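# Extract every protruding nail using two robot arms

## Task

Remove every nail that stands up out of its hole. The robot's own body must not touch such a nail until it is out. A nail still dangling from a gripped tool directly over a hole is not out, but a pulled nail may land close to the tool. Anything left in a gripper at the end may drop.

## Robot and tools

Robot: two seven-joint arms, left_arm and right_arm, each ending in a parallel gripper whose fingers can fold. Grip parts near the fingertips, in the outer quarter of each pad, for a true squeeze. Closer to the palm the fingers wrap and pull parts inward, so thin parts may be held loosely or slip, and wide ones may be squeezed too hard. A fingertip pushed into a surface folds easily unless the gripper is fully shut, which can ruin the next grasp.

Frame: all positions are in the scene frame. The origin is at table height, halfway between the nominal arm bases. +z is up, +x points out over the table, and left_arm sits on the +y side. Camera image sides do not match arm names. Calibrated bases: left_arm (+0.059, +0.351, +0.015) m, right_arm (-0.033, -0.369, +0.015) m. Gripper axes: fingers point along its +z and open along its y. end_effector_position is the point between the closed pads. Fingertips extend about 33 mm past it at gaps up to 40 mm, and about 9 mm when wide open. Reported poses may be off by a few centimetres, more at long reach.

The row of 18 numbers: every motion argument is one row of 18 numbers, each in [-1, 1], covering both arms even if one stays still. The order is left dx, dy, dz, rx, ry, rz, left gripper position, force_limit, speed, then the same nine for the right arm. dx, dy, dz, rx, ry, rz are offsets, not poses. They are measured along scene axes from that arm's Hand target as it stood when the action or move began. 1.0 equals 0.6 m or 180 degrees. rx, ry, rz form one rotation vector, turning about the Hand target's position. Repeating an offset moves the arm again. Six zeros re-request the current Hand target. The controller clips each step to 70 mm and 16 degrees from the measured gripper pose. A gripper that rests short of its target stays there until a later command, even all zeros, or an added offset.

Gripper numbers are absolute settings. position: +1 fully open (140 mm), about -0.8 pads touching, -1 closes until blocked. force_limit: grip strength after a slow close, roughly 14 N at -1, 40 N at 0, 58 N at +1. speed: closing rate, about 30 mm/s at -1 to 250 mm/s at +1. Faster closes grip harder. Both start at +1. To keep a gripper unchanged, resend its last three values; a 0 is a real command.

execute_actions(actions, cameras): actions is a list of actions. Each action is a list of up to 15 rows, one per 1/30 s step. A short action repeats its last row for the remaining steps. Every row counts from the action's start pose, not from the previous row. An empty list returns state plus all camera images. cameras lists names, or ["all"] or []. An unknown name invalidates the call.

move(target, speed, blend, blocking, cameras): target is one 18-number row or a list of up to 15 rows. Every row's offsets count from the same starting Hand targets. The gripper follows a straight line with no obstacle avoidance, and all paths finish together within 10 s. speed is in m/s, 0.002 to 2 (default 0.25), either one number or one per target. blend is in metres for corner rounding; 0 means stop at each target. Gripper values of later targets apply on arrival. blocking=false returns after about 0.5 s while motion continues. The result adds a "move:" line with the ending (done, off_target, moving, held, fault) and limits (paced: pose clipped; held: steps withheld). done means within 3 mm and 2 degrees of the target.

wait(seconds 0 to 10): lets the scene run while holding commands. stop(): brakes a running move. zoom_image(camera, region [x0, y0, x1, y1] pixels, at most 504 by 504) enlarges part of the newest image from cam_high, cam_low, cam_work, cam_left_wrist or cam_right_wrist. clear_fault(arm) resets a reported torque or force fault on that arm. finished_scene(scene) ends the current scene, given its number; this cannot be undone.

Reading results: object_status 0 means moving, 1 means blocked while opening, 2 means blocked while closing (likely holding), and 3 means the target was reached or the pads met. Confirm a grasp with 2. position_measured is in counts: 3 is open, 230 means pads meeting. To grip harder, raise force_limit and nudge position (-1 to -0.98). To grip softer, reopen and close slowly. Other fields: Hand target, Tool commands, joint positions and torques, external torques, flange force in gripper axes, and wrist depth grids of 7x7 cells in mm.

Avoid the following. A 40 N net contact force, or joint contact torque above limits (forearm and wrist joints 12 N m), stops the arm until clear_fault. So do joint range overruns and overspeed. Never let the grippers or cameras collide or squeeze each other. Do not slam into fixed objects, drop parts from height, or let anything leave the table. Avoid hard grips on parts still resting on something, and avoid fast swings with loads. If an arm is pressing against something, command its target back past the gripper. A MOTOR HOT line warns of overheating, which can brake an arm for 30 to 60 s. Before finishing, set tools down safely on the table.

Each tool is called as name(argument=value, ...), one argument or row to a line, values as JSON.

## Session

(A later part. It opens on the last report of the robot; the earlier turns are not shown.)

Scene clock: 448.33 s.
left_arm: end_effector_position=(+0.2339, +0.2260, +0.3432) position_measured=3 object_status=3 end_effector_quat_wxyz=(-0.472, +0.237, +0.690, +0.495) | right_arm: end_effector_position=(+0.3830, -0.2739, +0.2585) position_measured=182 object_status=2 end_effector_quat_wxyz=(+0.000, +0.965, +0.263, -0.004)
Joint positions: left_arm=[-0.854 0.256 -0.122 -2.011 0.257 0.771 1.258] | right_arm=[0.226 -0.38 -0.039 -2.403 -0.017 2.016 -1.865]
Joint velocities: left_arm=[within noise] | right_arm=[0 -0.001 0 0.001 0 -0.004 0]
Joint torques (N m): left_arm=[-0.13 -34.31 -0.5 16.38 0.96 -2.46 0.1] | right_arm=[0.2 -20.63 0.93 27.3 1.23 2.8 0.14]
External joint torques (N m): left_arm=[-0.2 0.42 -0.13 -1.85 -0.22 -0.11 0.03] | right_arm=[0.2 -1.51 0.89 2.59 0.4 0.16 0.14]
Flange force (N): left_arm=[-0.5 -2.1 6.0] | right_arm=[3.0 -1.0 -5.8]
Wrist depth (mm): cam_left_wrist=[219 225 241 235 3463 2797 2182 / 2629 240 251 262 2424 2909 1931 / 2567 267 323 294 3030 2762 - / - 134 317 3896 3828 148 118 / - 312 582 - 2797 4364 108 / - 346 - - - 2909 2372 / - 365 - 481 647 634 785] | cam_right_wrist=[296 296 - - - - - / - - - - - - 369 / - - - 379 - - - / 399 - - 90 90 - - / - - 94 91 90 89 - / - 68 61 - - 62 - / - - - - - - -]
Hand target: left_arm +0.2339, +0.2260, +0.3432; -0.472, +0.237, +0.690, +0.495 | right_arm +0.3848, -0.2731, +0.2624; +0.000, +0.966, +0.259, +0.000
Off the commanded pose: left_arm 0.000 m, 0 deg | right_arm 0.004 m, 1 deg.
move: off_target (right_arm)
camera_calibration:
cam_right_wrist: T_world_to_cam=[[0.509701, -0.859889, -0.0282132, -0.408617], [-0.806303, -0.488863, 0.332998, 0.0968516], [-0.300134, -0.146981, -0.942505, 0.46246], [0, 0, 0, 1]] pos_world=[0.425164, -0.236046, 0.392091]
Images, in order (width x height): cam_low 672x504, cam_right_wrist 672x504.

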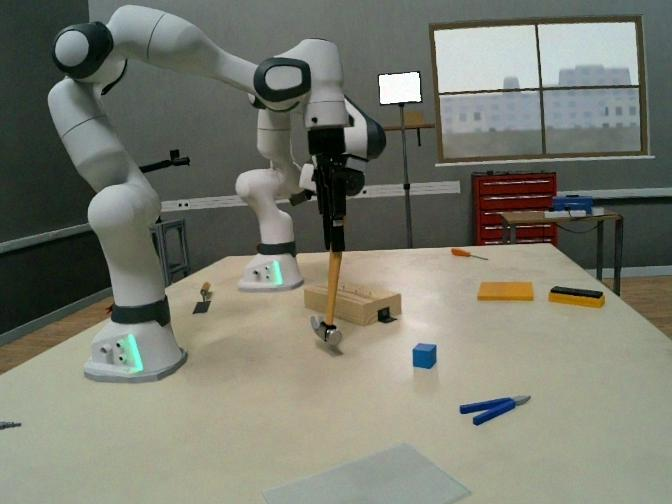

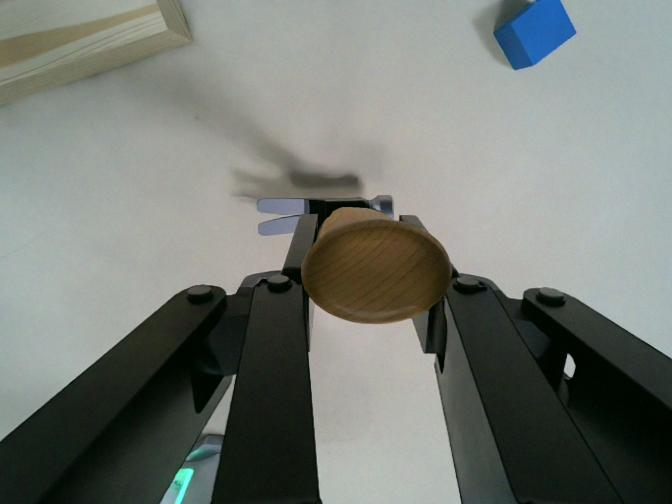

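move(
  target=[0.05,0.37,0.05,0,0,0.333,1,1,1,0,0,0.02,0,0,0,-0.98,1,-1],
  speed=0.25,
  cameras=["cam_high","cam_work","cam_right_wrist"],
)

Scene clock: 507.57 s.
left_arm: end_effector_position=(+0.2638, +0.4475, +0.3725) position_measured=3 object_status=3 end_effector_quat_wxyz=(+0.654, +0.143, -0.717, -0.195) | right_arm: end_effector_position=(+0.3828, -0.2740, +0.2700) position_measured=182 object_status=2 end_effector_quat_wxyz=(+0.000, +0.965, +0.263, -0.005)
Joint positions: left_arm=[-0.26 0.253 0.363 -1.957 0.282 0.73 1.402] | right_arm=[0.226 -0.387 -0.039 -2.38 -0.017 1.983 -1.865]
Joint velocities: left_arm=[-0.001 0.002 0.001 -0.001 0.001 -0.001 0.006] | right_arm=[within noise]
Joint torques (N m): left_arm=[0.38 -31.98 2.4 17.39 1.97 -2.59 0.49] | right_arm=[0.24 -21.1 1 27.47 1.26 2.83 0.18]
External joint torques (N m): left_arm=[0.33 0.93 -0.63 -1.55 0.26 -0.33 0.42] | right_arm=[0.26 -2.18 0.98 2.75 0.43 0.22 0.18]
Flange force (N): left_arm=[-1.8 0.3 2.6] | right_arm=[1.4 -1.7 -6.5]
Wrist depth (mm): cam_left_wrist=[263 258 225 244 - - 3162 / 2567 262 249 256 3306 - - / 2346 291 269 271 - - - / - 134 373 3257 - 148 118 / - 331 - 3117 3073 2479 108 / - 372 - - 1803 2629 3073 / - 400 - - 636 2139 -] | cam_right_wrist=[305 309 - - - - - / - 372 - - 386 - - / - 380 - - - - - / - - - 90 90 - - / - - 94 112 90 90 - / - 68 62 - - 62 - / - - - - - - -]
Hand target: left_arm +0.2639, +0.4480, +0.3732; +0.656, +0.140, -0.716, -0.193 | right_arm +0.3848, -0.2731, +0.2744; +0.000, +0.966, +0.259, +0.000
Off the commanded pose: left_arm 0.001 m, 0 deg | right_arm 0.005 m, 1 deg.
move: off_target (right_arm)
camera_calibration:
cam_right_wrist: T_world_to_cam=[[0.509648, -0.859907, -0.0286213, -0.408116], [-0.805737, -0.488681, 0.334632, 0.0922338], [-0.301739, -0.147484, -0.941914, 0.473435], [0, 0, 0, 1]] pos_world=[0.425166, -0.236045, 0.40339]
Images, in order (width x height): cam_high 672x504, cam_work 672x504, cam_right_wrist 672x504.

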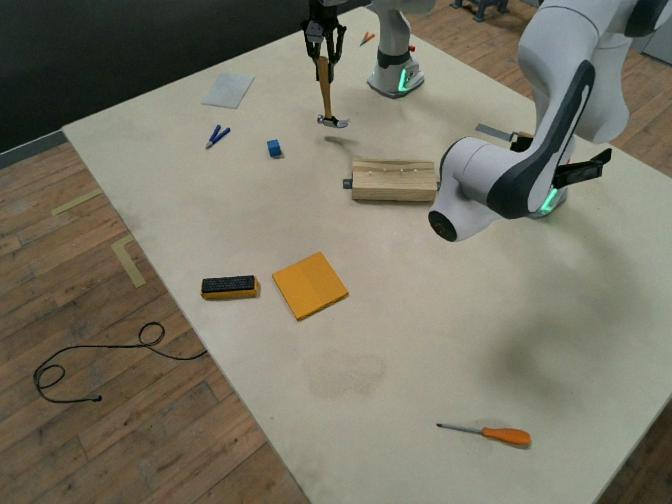

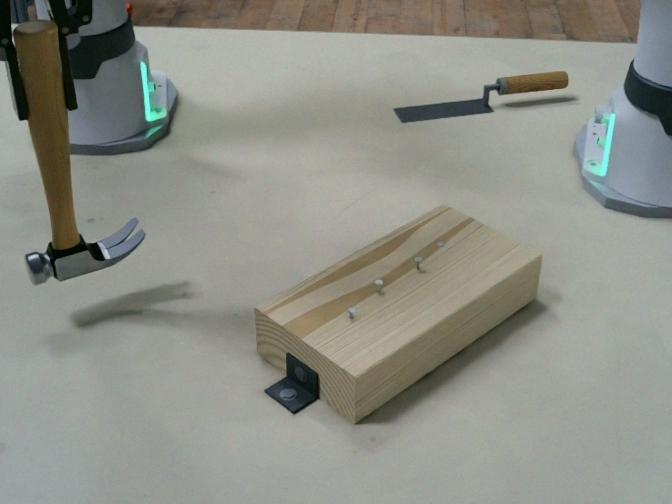

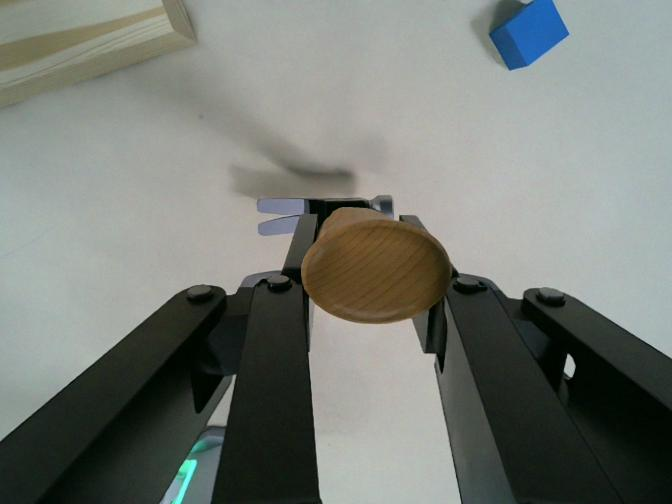

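move(
  target=[
    [0,0,0,0,0,0,1,1,1,0,0.05,0.1,0,0,-0.389,-0.98,1,-1],
    [0,0,0,0,0,0,1,1,1,0,0.13,0.17,0,0,-0.778,-0.98,1,-1],
    [0,0,0,0,0,0,1,1,1,0,0.2,0.18,0,0,0.8333,-0.98,1,-1],
  ],
  speed=0.35,
  blend=[0.03,0.03,0],
  cameras=["cam_low","cam_work","cam_right_wrist"],
)

Scene clock: 525.43 s.
left_arm: end_effector_position=(+0.2638, +0.4475, +0.3725) position_measured=3 object_status=3 end_effector_quat_wxyz=(+0.654, +0.142, -0.717, -0.194) | right_arm: end_effector_position=(+0.3833, -0.1533, +0.3796) position_measured=182 object_status=2 end_effector_quat_wxyz=(-0.004, -0.005, +1.000, -0.001)
Joint positions: left_arm=[-0.26 0.253 0.363 -1.957 0.282 0.73 1.403] | right_arm=[-1.254 -1.068 0.995 -1.921 0.87 1.277 1.311]
Joint velocities: left_arm=[within noise] | right_arm=[0.001 0 0 0 0.001 0 0.005]
Joint torques (N m): left_arm=[0.16 -31.94 2.6 17.42 1.98 -2.61 0.41] | right_arm=[0 21.24 -25.47 14.86 1.27 2.9 0.28]
External joint torques (N m): left_arm=[0.11 0.79 -0.42 -1.41 0.29 -0.35 0.33] | right_arm=[-0.05 0.92 -1.15 1.82 0.52 0.46 0.28]
Flange force (N): left_arm=[-1.3 0.2 2.6] | right_arm=[-4.4 2.2 -6.0]
Wrist depth (mm): cam_left_wrist=[265 260 225 244 - 2661 4364 / 278 264 248 257 - - - / 699 291 268 272 - - - / 634 135 378 3357 - 147 124 / - 330 544 856 3117 - 107 / - 370 530 667 2182 2598 3409 / - 405 472 495 631 2321 2694] | cam_right_wrist=[- - - - - 394 403 / - - - - 451 416 417 / - - - - 445 438 - / - - - 90 90 543 - / - - 94 91 90 90 - / - 68 62 - - 62 - / - - - - - - -]
Hand target: left_arm +0.2639, +0.4480, +0.3732; +0.656, +0.140, -0.716, -0.193 | right_arm +0.3848, -0.1531, +0.3824; +0.000, +0.000, +1.000, +0.000
Off the commanded pose: left_arm 0.001 m, 0 deg | right_arm 0.003 m, 1 deg.
move: done
camera_calibration:
cam_right_wrist: T_world_to_cam=[[-0.0131057, 0.999527, -0.0278136, 0.183641], [0.94761, 0.0212939, 0.31872, -0.472946], [0.319162, -0.0221794, -0.947441, 0.378029], [0, 0, 0, 1]] pos_world=[0.329923, -0.165099, 0.514005]
Images, in order (width x height): cam_low 672x504, cam_work 672x504, cam_right_wrist 672x504.

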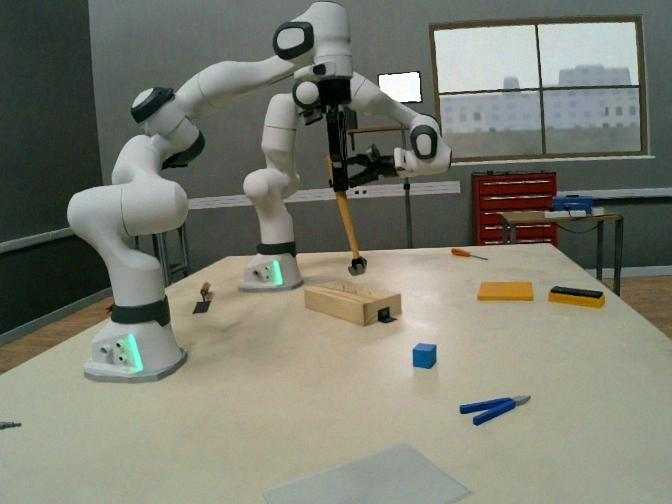

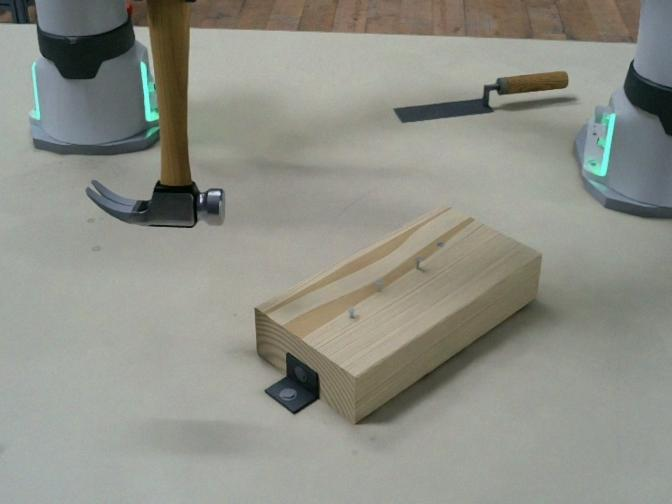

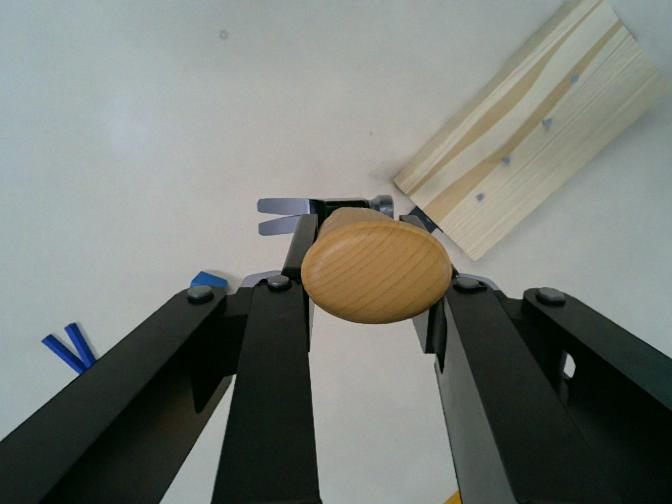

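zoom_image(
  camera="cam_low",
  region=[290, 130, 420, 290],
)

zoom_image(
  camera="cam_right_wrist",
  region=[240, 180, 460, 350],
)

Scaled by 3.150 from the camera's 672x504 image, which has a finer 960x720 frame.

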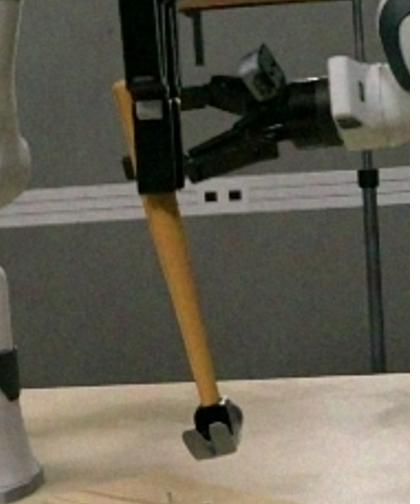

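Scaled by 2.291 from the camera's 672x504 image, which has a finer 960x720 frame.

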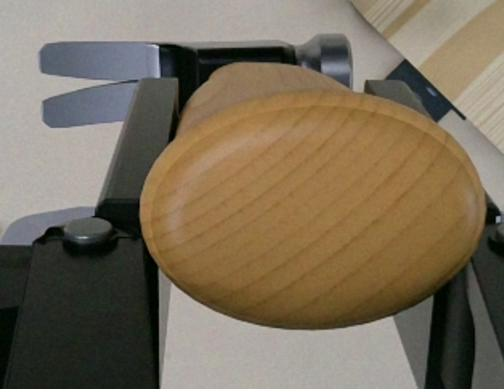

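move(
  target=[0,0,0,0,0,0,1,1,1,0.0403,0.122,-0.037,0.277,0.052,0.0242,-0.98,1,-1],
  speed=0.2,
  cameras=["cam_low","cam_work","cam_right_wrist","cam_high"],
)

Scene clock: 556.37 s.
left_arm: end_effector_position=(+0.2638, +0.4475, +0.3725) position_measured=3 object_status=3 end_effector_quat_wxyz=(+0.654, +0.142, -0.717, -0.194) | right_arm: end_effector_position=(+0.4081, -0.0820, +0.3568) position_measured=182 object_status=2 end_effector_quat_wxyz=(-0.083, -0.030, +0.906, +0.415)
Joint positions: left_arm=[-0.26 0.253 0.363 -1.957 0.282 0.73 1.403] | right_arm=[-1.328 -0.524 1.175 -2.114 1.234 1.366 1.153]
Joint velocities: left_arm=[within noise] | right_arm=[0.001 0 0 0 0 0.002 -0.006]
Joint torques (N m): left_arm=[0.16 -32.01 2.55 17.39 1.96 -2.59 0.46] | right_arm=[0.88 9.54 -15.03 22.86 4.32 0.09 -0.31]
External joint torques (N m): left_arm=[0.14 0.8 -0.45 -1.53 0.26 -0.34 0.38] | right_arm=[0.8 3.61 -0.24 1.5 1.83 -0.39 -0.39]
Flange force (N): left_arm=[-1.5 0.1 3.0] | right_arm=[-7.6 2.0 -2.6]
Wrist depth (mm): cam_left_wrist=[264 259 227 241 2629 3209 - / 286 263 247 257 3463 - - / 745 292 270 272 3030 - - / 631 134 338 3828 - 148 124 / - 334 552 846 3463 2398 108 / - 371 - - 805 2508 - / - 391 - - - 2297 -] | cam_right_wrist=[- - - - - 2625 2944 / - 369 425 - - 3204 2476 / - 367 428 - - 2563 473 / 340 376 414 90 90 2866 469 / - 88 94 90 90 90 453 / - 68 62 - - 62 - / - - - - - - -]
Hand target: left_arm +0.2639, +0.4480, +0.3732; +0.656, +0.140, -0.716, -0.193 | right_arm +0.4090, -0.0799, +0.3602; -0.079, -0.037, +0.903, +0.421
Off the commanded pose: left_arm 0.001 m, 0 deg | right_arm 0.004 m, 1 deg.
move: off_target (right_arm)
camera_calibration:
cam_right_wrist: T_world_to_cam=[[0.00677224, 0.672815, 0.73978, -0.196694], [0.987878, -0.119233, 0.0993971, -0.440416], [0.155082, 0.730139, -0.665467, 0.378062], [0, 0, 0, 1]] pos_world=[0.377778, -0.196212, 0.440874]
Images, in order (width x height): cam_high 672x504, cam_low 672x504, cam_work 672x504, cam_right_wrist 672x504.

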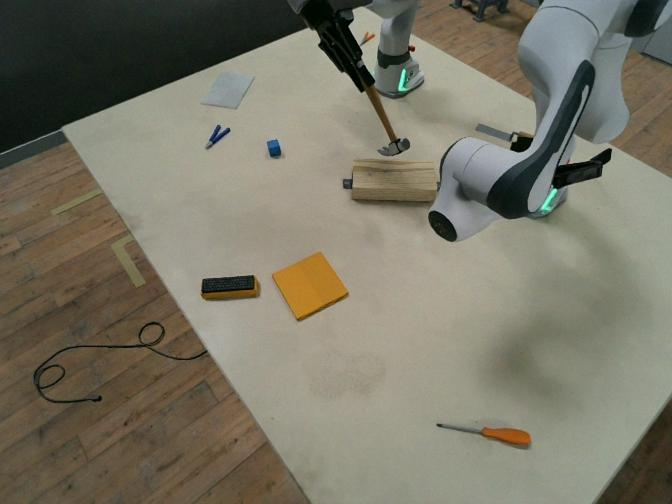

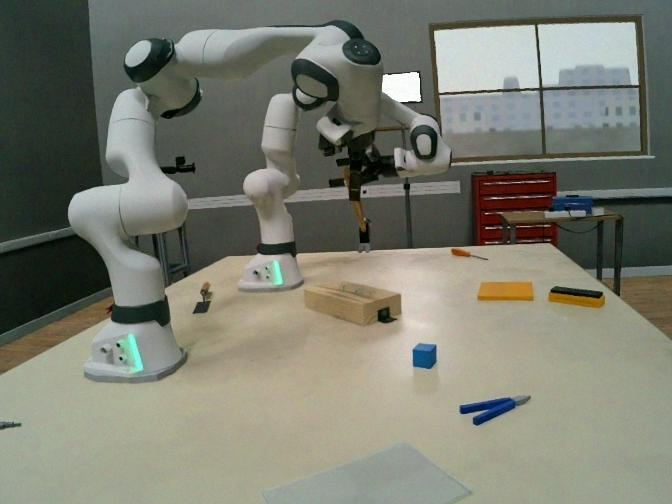

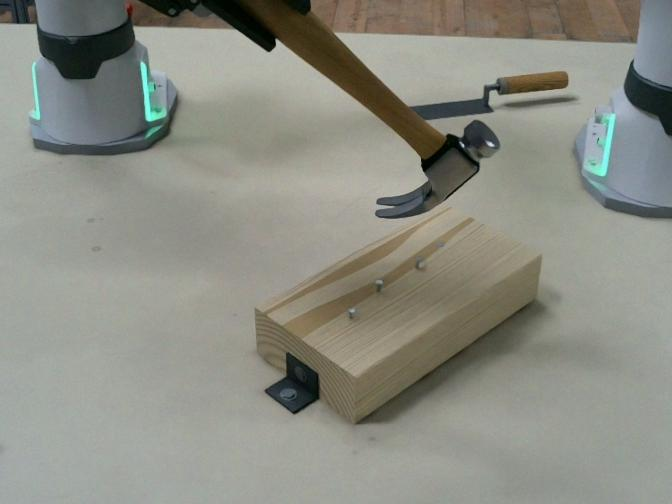

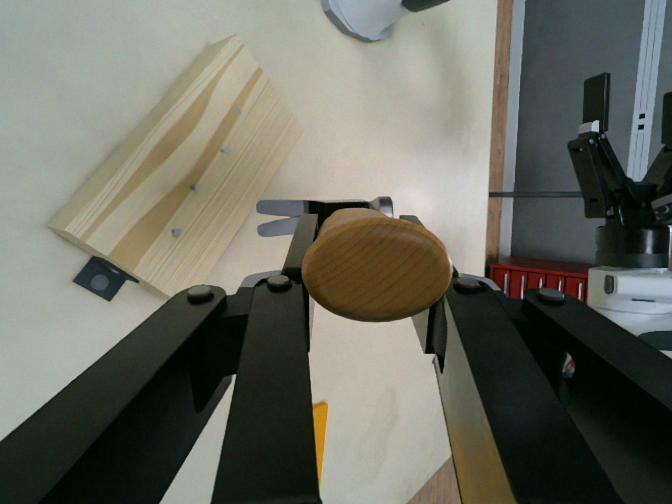

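zoom_image(
  camera="cam_work",
  region=[340, 100, 520, 235],
)

zoom_image(
  camera="cam_right_wrist",
  region=[150, 90, 330, 250],
)

Scaled by 2.800 from the camera's 672x504 image, which has a finer 960x720 frame.

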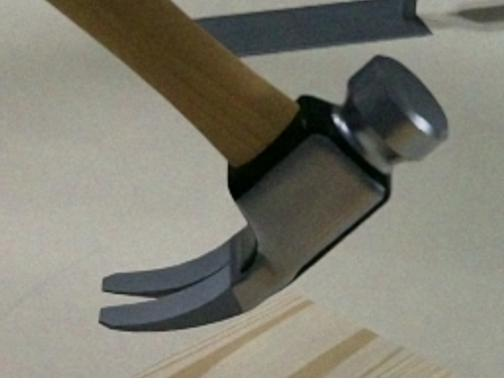

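Scaled by 2.800 from the camera's 672x504 image, which has a finer 960x720 frame.

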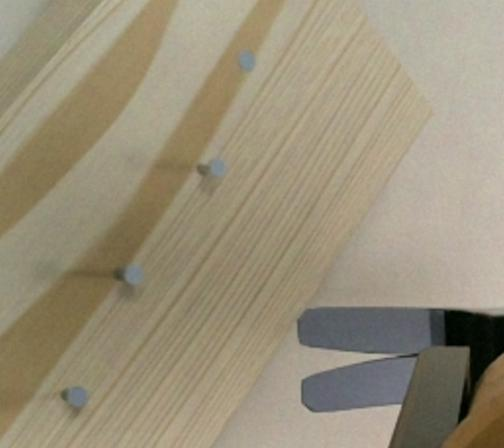

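move(
  target=[0,0,0,0,0,0,1,1,1,0.0167,-0.0217,-0.18,0.0444,0,0,-0.98,1,-1],
  speed=0.12,
  cameras=["cam_low","cam_work","cam_right_wrist"],
)

zoom_image(
  camera="cam_work",
  region=[320, 200, 500, 335],
)

zoom_image(
  camera="cam_right_wrist",
  region=[150, 140, 330, 275],
)

Scene clock: 617.00 s.
left_arm: end_effector_position=(+0.2638, +0.4475, +0.3725) position_measured=3 object_status=3 end_effector_quat_wxyz=(+0.654, +0.142, -0.717, -0.194) | right_arm: end_effector_position=(+0.4180, -0.0945, +0.2476) position_measured=182 object_status=2 end_effector_quat_wxyz=(-0.080, -0.035, +0.875, +0.477)
Joint positions: left_arm=[-0.26 0.253 0.363 -1.957 0.282 0.73 1.403] | right_arm=[-1.721 -0.347 1.644 -2.241 1.268 1.56 0.894]
Joint velocities: left_arm=[within noise] | right_arm=[0 -0.001 -0.001 -0.001 -0.001 0 -0.007]
Joint torques (N m): left_arm=[0.21 -31.93 2.61 17.36 1.98 -2.62 0.42] | right_arm=[0 17.61 -9.77 22.7 3.02 -1.23 -0.42]
External joint torques (N m): left_arm=[0.22 0.88 -0.36 -1.56 0.29 -0.36 0.35] | right_arm=[0.05 4.64 0.48 1.82 1.08 -0.97 -0.51]
Flange force (N): left_arm=[-1.6 0.2 2.9] | right_arm=[0.0 0.0 0.0]
Wrist depth (mm): cam_left_wrist=[263 259 227 248 - - - / 2479 262 248 258 - - - / 688 291 271 269 6418 3828 2871 / - 134 344 3463 - 147 131 / - 330 544 - 3257 2598 107 / - 372 544 - 791 2479 2909 / - 393 - - - 1746 -] | cam_right_wrist=[- - 341 - - - - / - 298 319 394 - - 2476 / - 273 326 386 - 2055 458 / - 277 318 90 90 3026 469 / - 88 94 91 90 90 471 / - 68 62 615 - 62 - / - - - - - - -]
Hand target: left_arm +0.2639, +0.4480, +0.3732; +0.656, +0.140, -0.716, -0.193 | right_arm +0.4190, -0.0930, +0.2522; -0.076, -0.042, +0.872, +0.482
Off the commanded pose: left_arm 0.001 m, 0 deg | right_arm 0.005 m, 1 deg.
move: off_target (right_arm)
camera_calibration:
cam_right_wrist: T_world_to_cam=[[0.00732706, 0.56392, 0.825797, -0.139358], [0.987719, -0.13297, 0.0820385, -0.437631], [0.156069, 0.815054, -0.557968, 0.294107], [0, 0, 0, 1]] pos_world=[0.387376, -0.219318, 0.315087]
Images, in order (width x height): cam_low 672x504, cam_work 672x504, cam_right_wrist 672x504.

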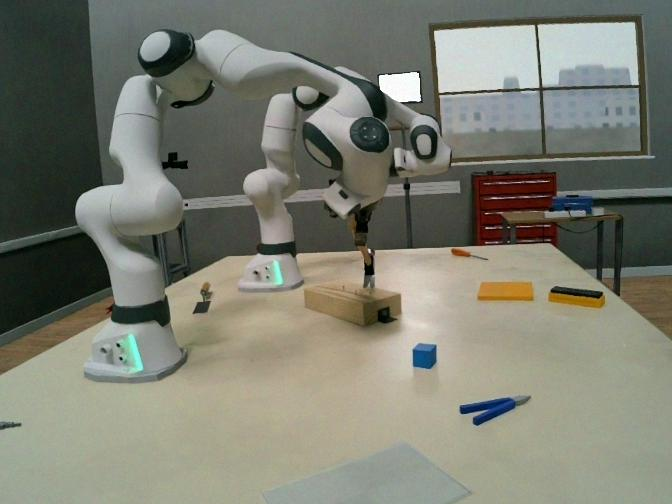

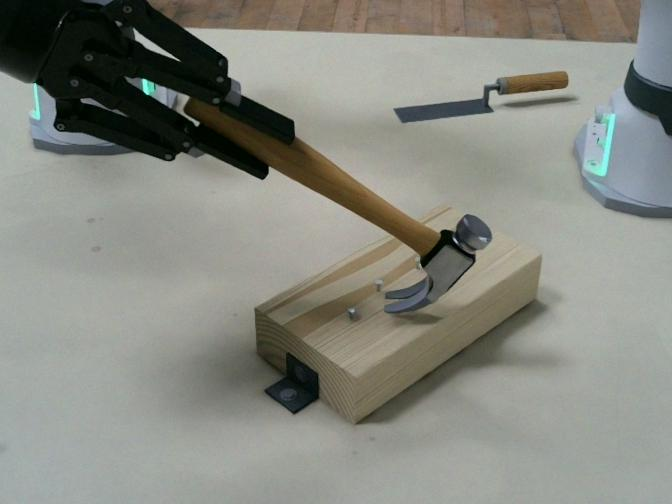

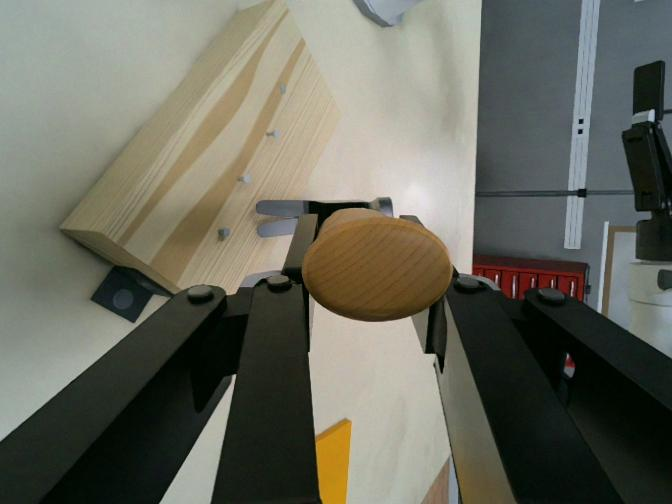

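Scaled by 2.800 from the camera's 672x504 image, which has a finer 960x720 frame.

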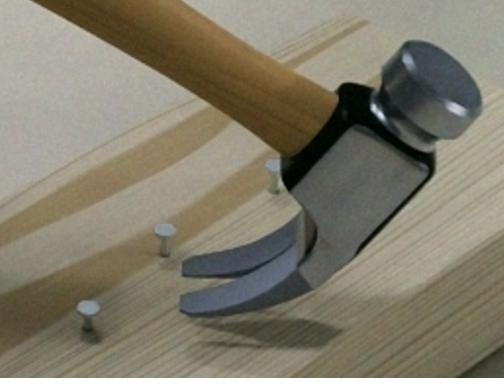

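Scaled by 2.800 from the camera's 672x504 image, which has a finer 960x720 frame.

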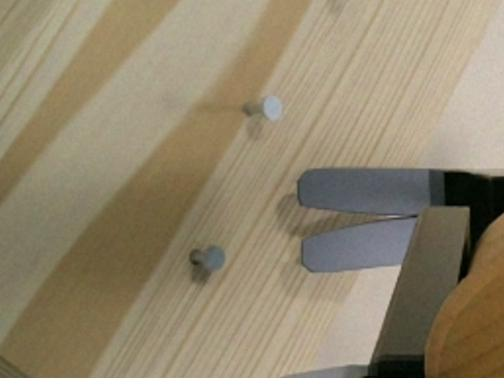

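move(
  target=[0,0,0,0,0,0,1,1,1,0.0167,0,-0.01,0,0,0,-0.98,1,-1],
  speed=0.05,
  cameras=["cam_work","cam_right_wrist"],
)

zoom_image(
  camera="cam_work",
  region=[320, 200, 500, 335],
)

zoom_image(
  camera="cam_right_wrist",
  region=[150, 140, 330, 275],
)

Scene clock: 681.17 s.
left_arm: end_effector_position=(+0.2638, +0.4475, +0.3725) position_measured=3 object_status=3 end_effector_quat_wxyz=(+0.654, +0.142, -0.717, -0.194) | right_arm: end_effector_position=(+0.4279, -0.0953, +0.2406) position_measured=182 object_status=2 end_effector_quat_wxyz=(-0.080, -0.036, +0.875, +0.476)
Joint positions: left_arm=[-0.26 0.253 0.363 -1.957 0.282 0.73 1.403] | right_arm=[-1.822 -0.361 1.741 -2.21 1.274 1.56 0.887]
Joint torques (N m): left_arm=[0.23 -31.99 2.58 17.42 1.98 -2.61 0.4] | right_arm=[-0.14 21.48 -9.42 22.5 3.51 -1.46 -0.34]
External joint torques (N m): left_arm=[0.19 0.81 -0.43 -1.46 0.29 -0.35 0.33] | right_arm=[-0.25 5.2 0.98 1.68 1.58 -1.19 -0.43]
Flange force (N): left_arm=[-1.4 0.2 2.7] | right_arm=[-0.8 3.3 -2.4]
Wrist depth (mm): cam_left_wrist=[264 259 226 244 3030 - 3257 / 2598 263 247 257 - 3577 - / 2598 291 271 270 - - - / - 135 380 3637 - 147 124 / - 329 702 839 3306 2479 108 / - 371 526 686 796 2508 3162 / - 393 - - - 2249 2694] | cam_right_wrist=[- - 329 361 - - 2342 / - 288 311 378 - - 434 / - 260 316 377 - - 456 / - 278 306 90 90 2758 484 / - 88 94 91 90 90 472 / - 68 62 - - 62 - / - - - - - - -]
Hand target: left_arm +0.2639, +0.4480, +0.3732; +0.656, +0.140, -0.716, -0.193 | right_arm +0.4290, -0.0930, +0.2462; -0.076, -0.042, +0.872, +0.482
Off the commanded pose: left_arm 0.001 m, 0 deg | right_arm 0.006 m, 1 deg.
move: off_target (right_arm)
camera_calibration:
cam_right_wrist: T_world_to_cam=[[0.00580002, 0.566311, 0.824171, -0.131929], [0.98777, -0.131665, 0.0835194, -0.447331], [0.155812, 0.813607, -0.560149, 0.289742], [0, 0, 0, 1]] pos_world=[0.397479, -0.219921, 0.308392]
Images, in order (width x height): cam_work 672x504, cam_right_wrist 672x504.

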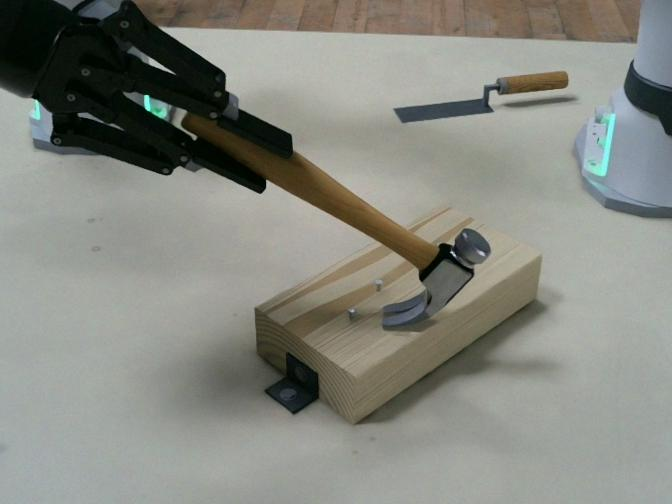

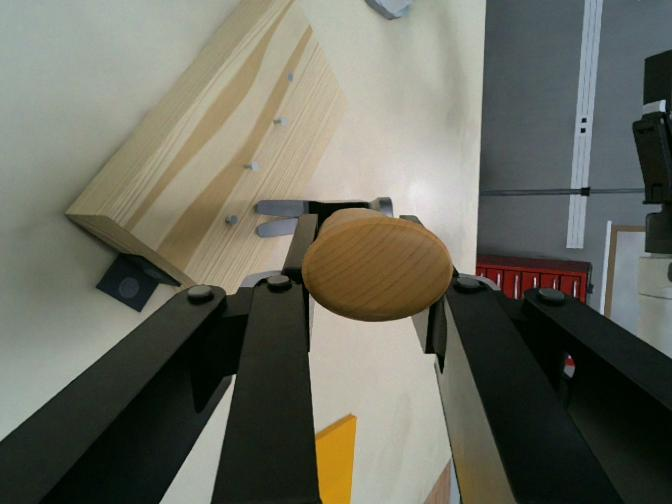

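Scaled by 2.800 from the camera's 672x504 image, which has a finer 960x720 frame.

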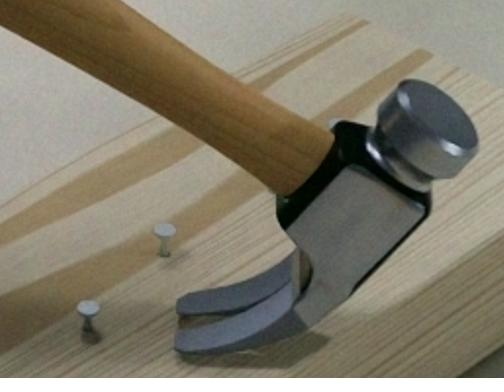

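Scaled by 2.800 from the camera's 672x504 image, which has a finer 960x720 frame.

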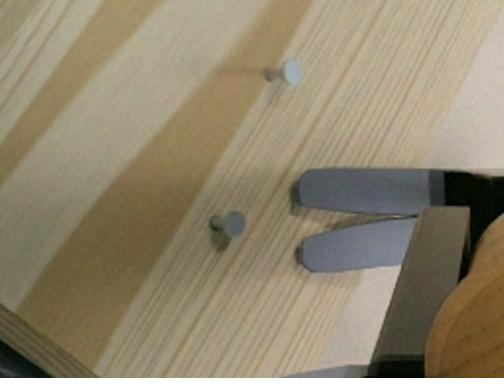

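zoom_image(
  camera="cam_work",
  region=[330, 290, 410, 350],
)

zoom_image(
  camera="cam_right_wrist",
  region=[210, 180, 310, 255],
)

Scaled by 6.300 from the camera's 672x504 image, which has a finer 960x720 frame.

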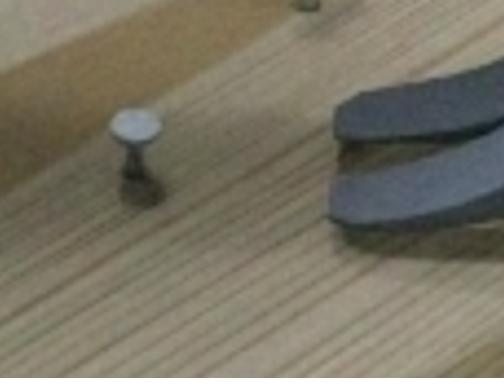

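Scaled by 5.040 from the camera's 672x504 image, which has a finer 960x720 frame.

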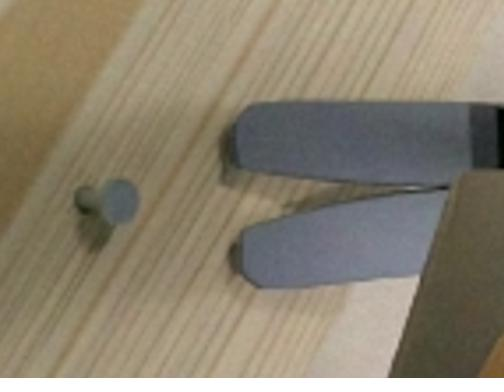

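move(
  target=[0,0,0,0,0,0,1,1,1,-0.003,-0.025,0,0,0,0,-0.98,1,-1],
  speed=0.04,
  cameras=["cam_work","cam_right_wrist"],
)

zoom_image(
  camera="cam_work",
  region=[330, 290, 410, 350],
)

zoom_image(
  camera="cam_right_wrist",
  region=[210, 180, 310, 255],
)

Scene clock: 713.40 s.
left_arm: end_effector_position=(+0.2638, +0.4475, +0.3725) position_measured=3 object_status=3 end_effector_quat_wxyz=(+0.654, +0.142, -0.717, -0.194) | right_arm: end_effector_position=(+0.4276, -0.1097, +0.2418) position_measured=182 object_status=2 end_effector_quat_wxyz=(-0.079, -0.036, +0.875, +0.476)
Joint positions: left_arm=[-0.26 0.253 0.363 -1.957 0.282 0.73 1.403] | right_arm=[-1.848 -0.34 1.742 -2.213 1.245 1.558 0.875]
Joint velocities: left_arm=[within noise] | right_arm=[-0.001 0.003 0.004 0 -0.003 0 -0.002]
Joint torques (N m): left_arm=[0.12 -31.96 2.53 17.47 1.98 -2.62 0.42] | right_arm=[-0.13 21.25 -9.06 21.96 2.94 -1.5 -0.4]
External joint torques (N m): left_arm=[0.06 0.96 -0.51 -1.5 0.27 -0.36 0.34] | right_arm=[-0.16 5.4 0.81 1.02 1.01 -1.22 -0.49]
Flange force (N): left_arm=[-1.6 0.0 2.4] | right_arm=[5.4 4.9 -3.0]
Wrist depth (mm): cam_left_wrist=[264 258 227 242 3519 - 2598 / 287 264 248 257 - - 3306 / 740 290 270 270 4196 - - / 582 134 378 3030 3306 148 124 / - 331 567 782 3828 2424 107 / - 372 573 644 - 2567 - / - 402 444 540 - 2249 2537] | cam_right_wrist=[- - 343 367 - 2421 2421 / - - 313 394 - - 433 / - 269 318 389 687 2984 479 / - 289 309 90 90 2758 509 / - - 94 91 90 90 494 / - 68 61 - - 62 - / - - - - - - -]
Hand target: left_arm +0.2639, +0.4480, +0.3732; +0.656, +0.140, -0.716, -0.193 | right_arm +0.4272, -0.1080, +0.2462; -0.076, -0.042, +0.872, +0.482
Off the commanded pose: left_arm 0.001 m, 0 deg | right_arm 0.005 m, 1 deg.
move: off_target (right_arm)
camera_calibration:
cam_right_wrist: T_world_to_cam=[[0.00440668, 0.564922, 0.825133, -0.124661], [0.987373, -0.133119, 0.085866, -0.449527], [0.158348, 0.814336, -0.558375, 0.300738], [0, 0, 0, 1]] pos_world=[0.396779, -0.234319, 0.309386]
Images, in order (width x height): cam_work 672x504, cam_right_wrist 672x504.

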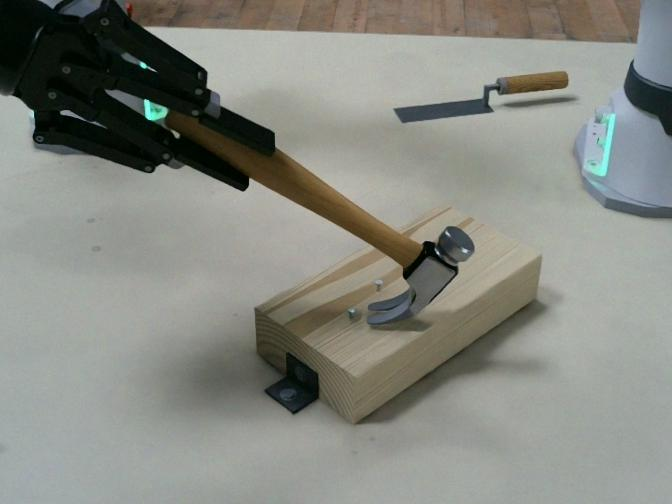

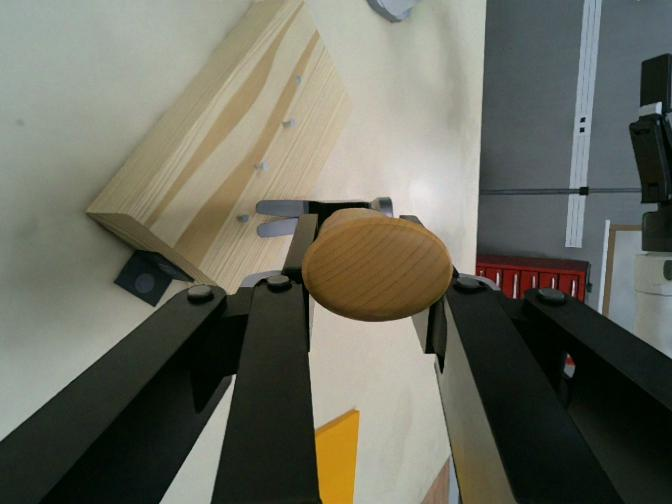

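Scaled by 6.300 from the camera's 672x504 image, which has a finer 960x720 frame.

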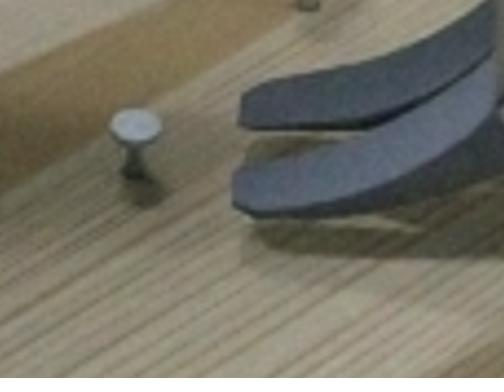

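Scaled by 5.040 from the camera's 672x504 image, which has a finer 960x720 frame.

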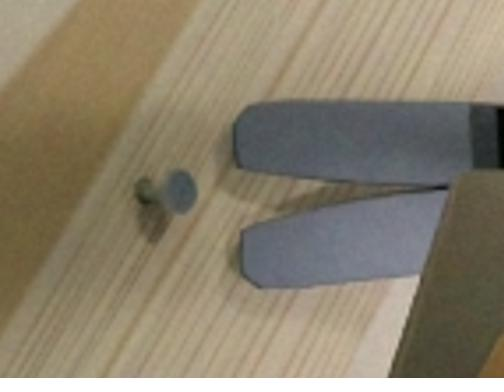

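move(
  target=[0,0,0,0,0,0,1,1,1,-0.0187,0,-0.0033,0,-0.0167,0,-0.98,1,-1],
  speed=0.04,
  cameras=["cam_work","cam_right_wrist"],
)

zoom_image(
  camera="cam_work",
  region=[330, 290, 410, 350],
)

zoom_image(
  camera="cam_right_wrist",
  region=[210, 180, 310, 255],
)

Scene clock: 730.90 s.
left_arm: end_effector_position=(+0.2638, +0.4475, +0.3725) position_measured=3 object_status=3 end_effector_quat_wxyz=(+0.654, +0.142, -0.717, -0.194) | right_arm: end_effector_position=(+0.4158, -0.1098, +0.2406) position_measured=182 object_status=2 end_effector_quat_wxyz=(-0.057, -0.049, +0.876, +0.476)
Joint positions: left_arm=[-0.26 0.253 0.363 -1.957 0.282 0.73 1.403] | right_arm=[-1.685 -0.27 1.607 -2.285 1.222 1.64 0.836]
Joint velocities: left_arm=[within noise] | right_arm=[0.002 0.001 0.001 -0.001 0 0.004 -0.006]
Joint torques (N m): left_arm=[0.15 -31.94 2.62 17.33 1.98 -2.61 0.41] | right_arm=[0.69 14.22 -8.19 22.5 2.82 -1.14 -0.47]
External joint torques (N m): left_arm=[0.09 0.74 -0.4 -1.54 0.28 -0.36 0.34] | right_arm=[0.61 4.54 -0.32 1.28 1.04 -0.9 -0.56]
Flange force (N): left_arm=[-1.3 0.1 3.2] | right_arm=[0.0 0.0 0.0]
Wrist depth (mm): cam_left_wrist=[265 258 225 245 3030 3409 - / 2479 263 248 259 3257 - - / 760 292 271 272 - - - / 590 135 379 3409 - 148 124 / - 332 616 839 3073 2479 108 / - 372 532 - - 2479 - / - 390 494 493 595 2346 -] | cam_right_wrist=[- - 335 358 - 2829 - / - - 312 388 - 2793 2448 / - 272 318 364 - 2157 463 / - 281 310 90 90 2055 499 / - - 94 91 90 90 488 / - 68 62 - - 62 - / - - - - - - -]
Hand target: left_arm +0.2639, +0.4480, +0.3732; +0.656, +0.140, -0.716, -0.193 | right_arm +0.4160, -0.1080, +0.2442; -0.053, -0.055, +0.873, +0.481
Off the commanded pose: left_arm 0.001 m, 0 deg | right_arm 0.004 m, 1 deg.
move: off_target (right_arm)
camera_calibration:
cam_right_wrist: T_world_to_cam=[[-0.037759, 0.563185, 0.825468, -0.10616], [0.981979, -0.132166, 0.13509, -0.447308], [0.18518, 0.815693, -0.548045, 0.28845], [0, 0, 0, 1]] pos_world=[0.381823, -0.234618, 0.306142]
Images, in order (width x height): cam_work 672x504, cam_right_wrist 672x504.

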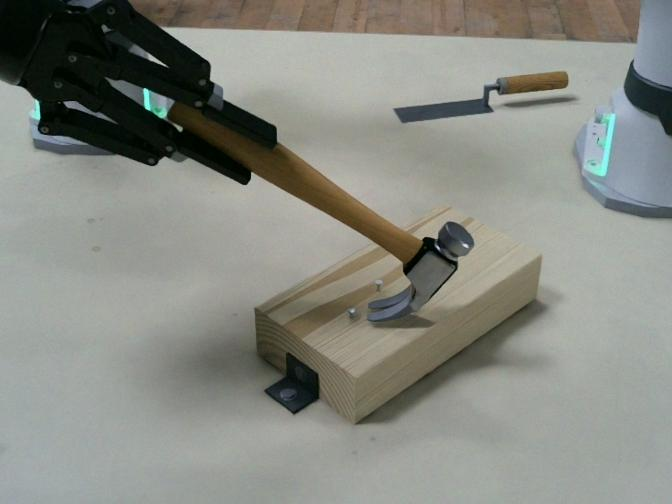

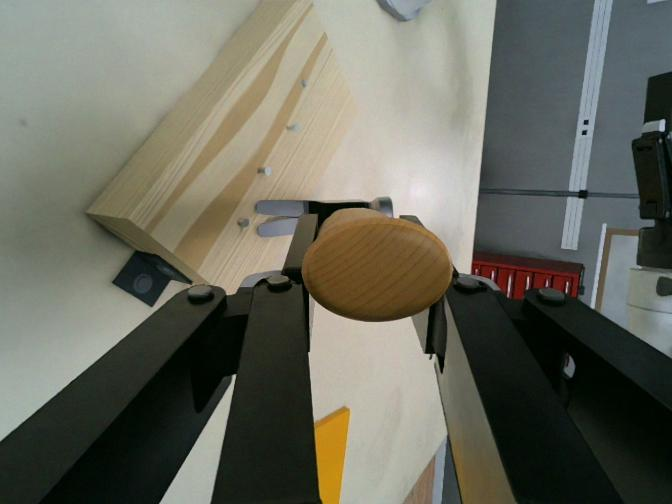

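Scaled by 6.300 from the camera's 672x504 image, which has a finer 960x720 frame.

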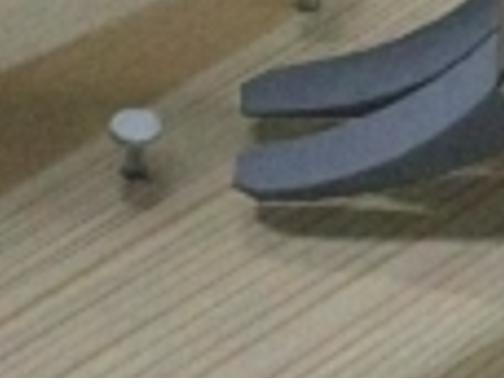

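Scaled by 5.040 from the camera's 672x504 image, which has a finer 960x720 frame.

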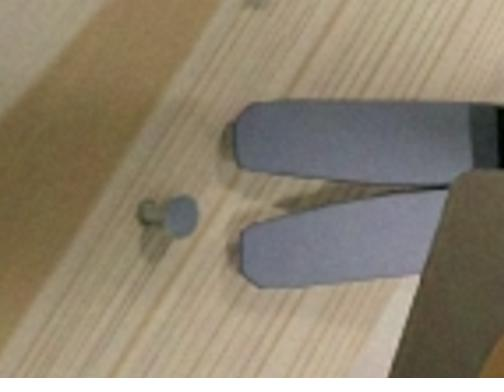

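move(
  target=[0,0,0,0,0,0,1,1,1,0,0,-0.0067,0,0,0,-0.98,1,-1],
  speed=0.03,
  cameras=["cam_work","cam_right_wrist"],
)

zoom_image(
  camera="cam_work",
  region=[330, 290, 410, 350],
)

zoom_image(
  camera="cam_right_wrist",
  region=[210, 180, 310, 255],
)

Scene clock: 744.37 s.
left_arm: end_effector_position=(+0.2638, +0.4475, +0.3725) position_measured=3 object_status=3 end_effector_quat_wxyz=(+0.654, +0.142, -0.717, -0.194) | right_arm: end_effector_position=(+0.4155, -0.1094, +0.2366) position_measured=182 object_status=2 end_effector_quat_wxyz=(-0.057, -0.050, +0.876, +0.476)
Joint positions: left_arm=[-0.26 0.253 0.363 -1.957 0.282 0.73 1.403] | right_arm=[-1.705 -0.266 1.632 -2.288 1.221 1.649 0.828]
Joint velocities: left_arm=[within noise] | right_arm=[-0.001 0.001 0.001 0 -0.001 0.004 -0.003]
Joint torques (N m): left_arm=[0.06 -31.96 2.57 17.4 1.95 -2.6 0.47] | right_arm=[-0.06 14.46 -7.78 22.44 2.9 -1.23 -0.31]
External joint torques (N m): left_arm=[0.1 0.93 -0.38 -1.51 0.26 -0.34 0.39] | right_arm=[-0.17 4.22 -0.08 1.28 1.14 -0.99 -0.4]
Flange force (N): left_arm=[-1.7 0.1 2.5] | right_arm=[0.0 0.0 0.0]
Wrist depth (mm): cam_left_wrist=[263 258 226 244 - 3637 2989 / 279 263 248 257 3030 - - / - 292 271 273 4117 3463 3637 / - 134 849 2909 - 147 124 / - 330 527 876 3463 2567 108 / - 369 551 706 730 2398 - / - 403 482 539 618 2118 -] | cam_right_wrist=[- - 326 349 - - 2563 / - - 310 386 - 2866 2533 / - 268 309 366 935 2689 1894 / - 279 306 90 90 2269 2793 / - - 94 91 90 90 492 / - 68 61 - - 62 - / - - - - - - -]
Hand target: left_arm +0.2639, +0.4480, +0.3732; +0.656, +0.140, -0.716, -0.193 | right_arm +0.4160, -0.1080, +0.2402; -0.053, -0.055, +0.873, +0.481
Off the commanded pose: left_arm 0.001 m, 0 deg | right_arm 0.004 m, 1 deg.
move: off_target (right_arm)
camera_calibration:
cam_right_wrist: T_world_to_cam=[[-0.0397247, 0.563572, 0.825111, -0.102171], [0.982023, -0.130483, 0.136402, -0.44647], [0.184535, 0.815697, -0.548257, 0.286435], [0, 0, 0, 1]] pos_world=[0.381528, -0.23432, 0.302242]
Images, in order (width x height): cam_work 672x504, cam_right_wrist 672x504.

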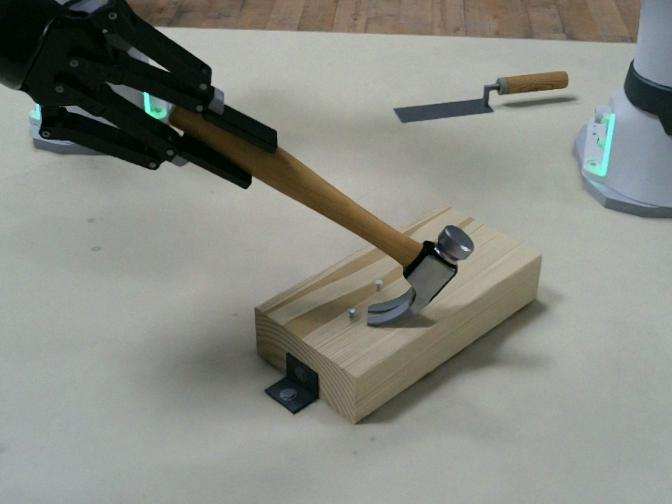

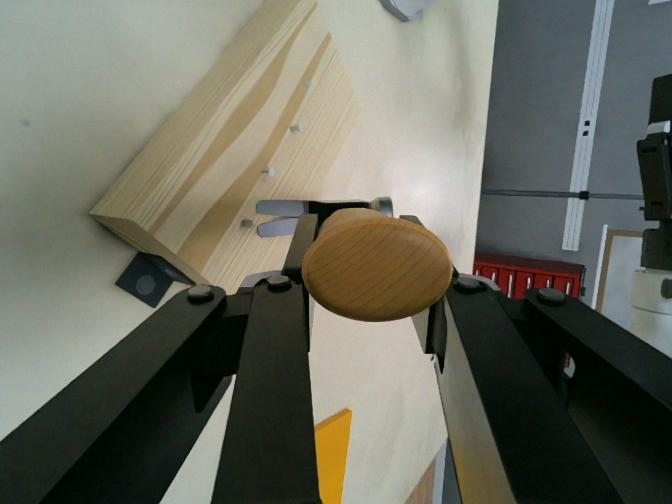

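Scaled by 6.300 from the camera's 672x504 image, which has a finer 960x720 frame.

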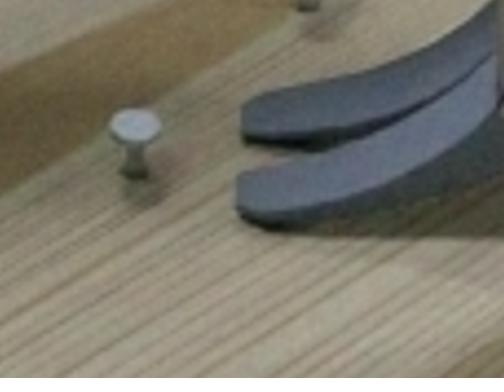

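Scaled by 5.040 from the camera's 672x504 image, which has a finer 960x720 frame.

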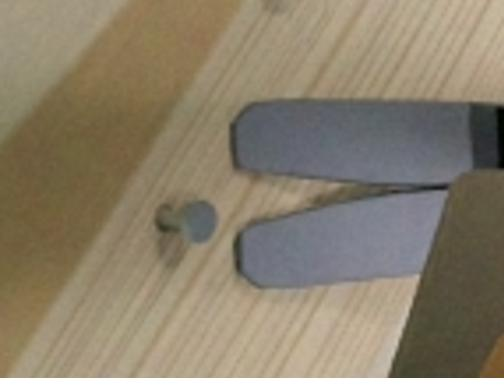

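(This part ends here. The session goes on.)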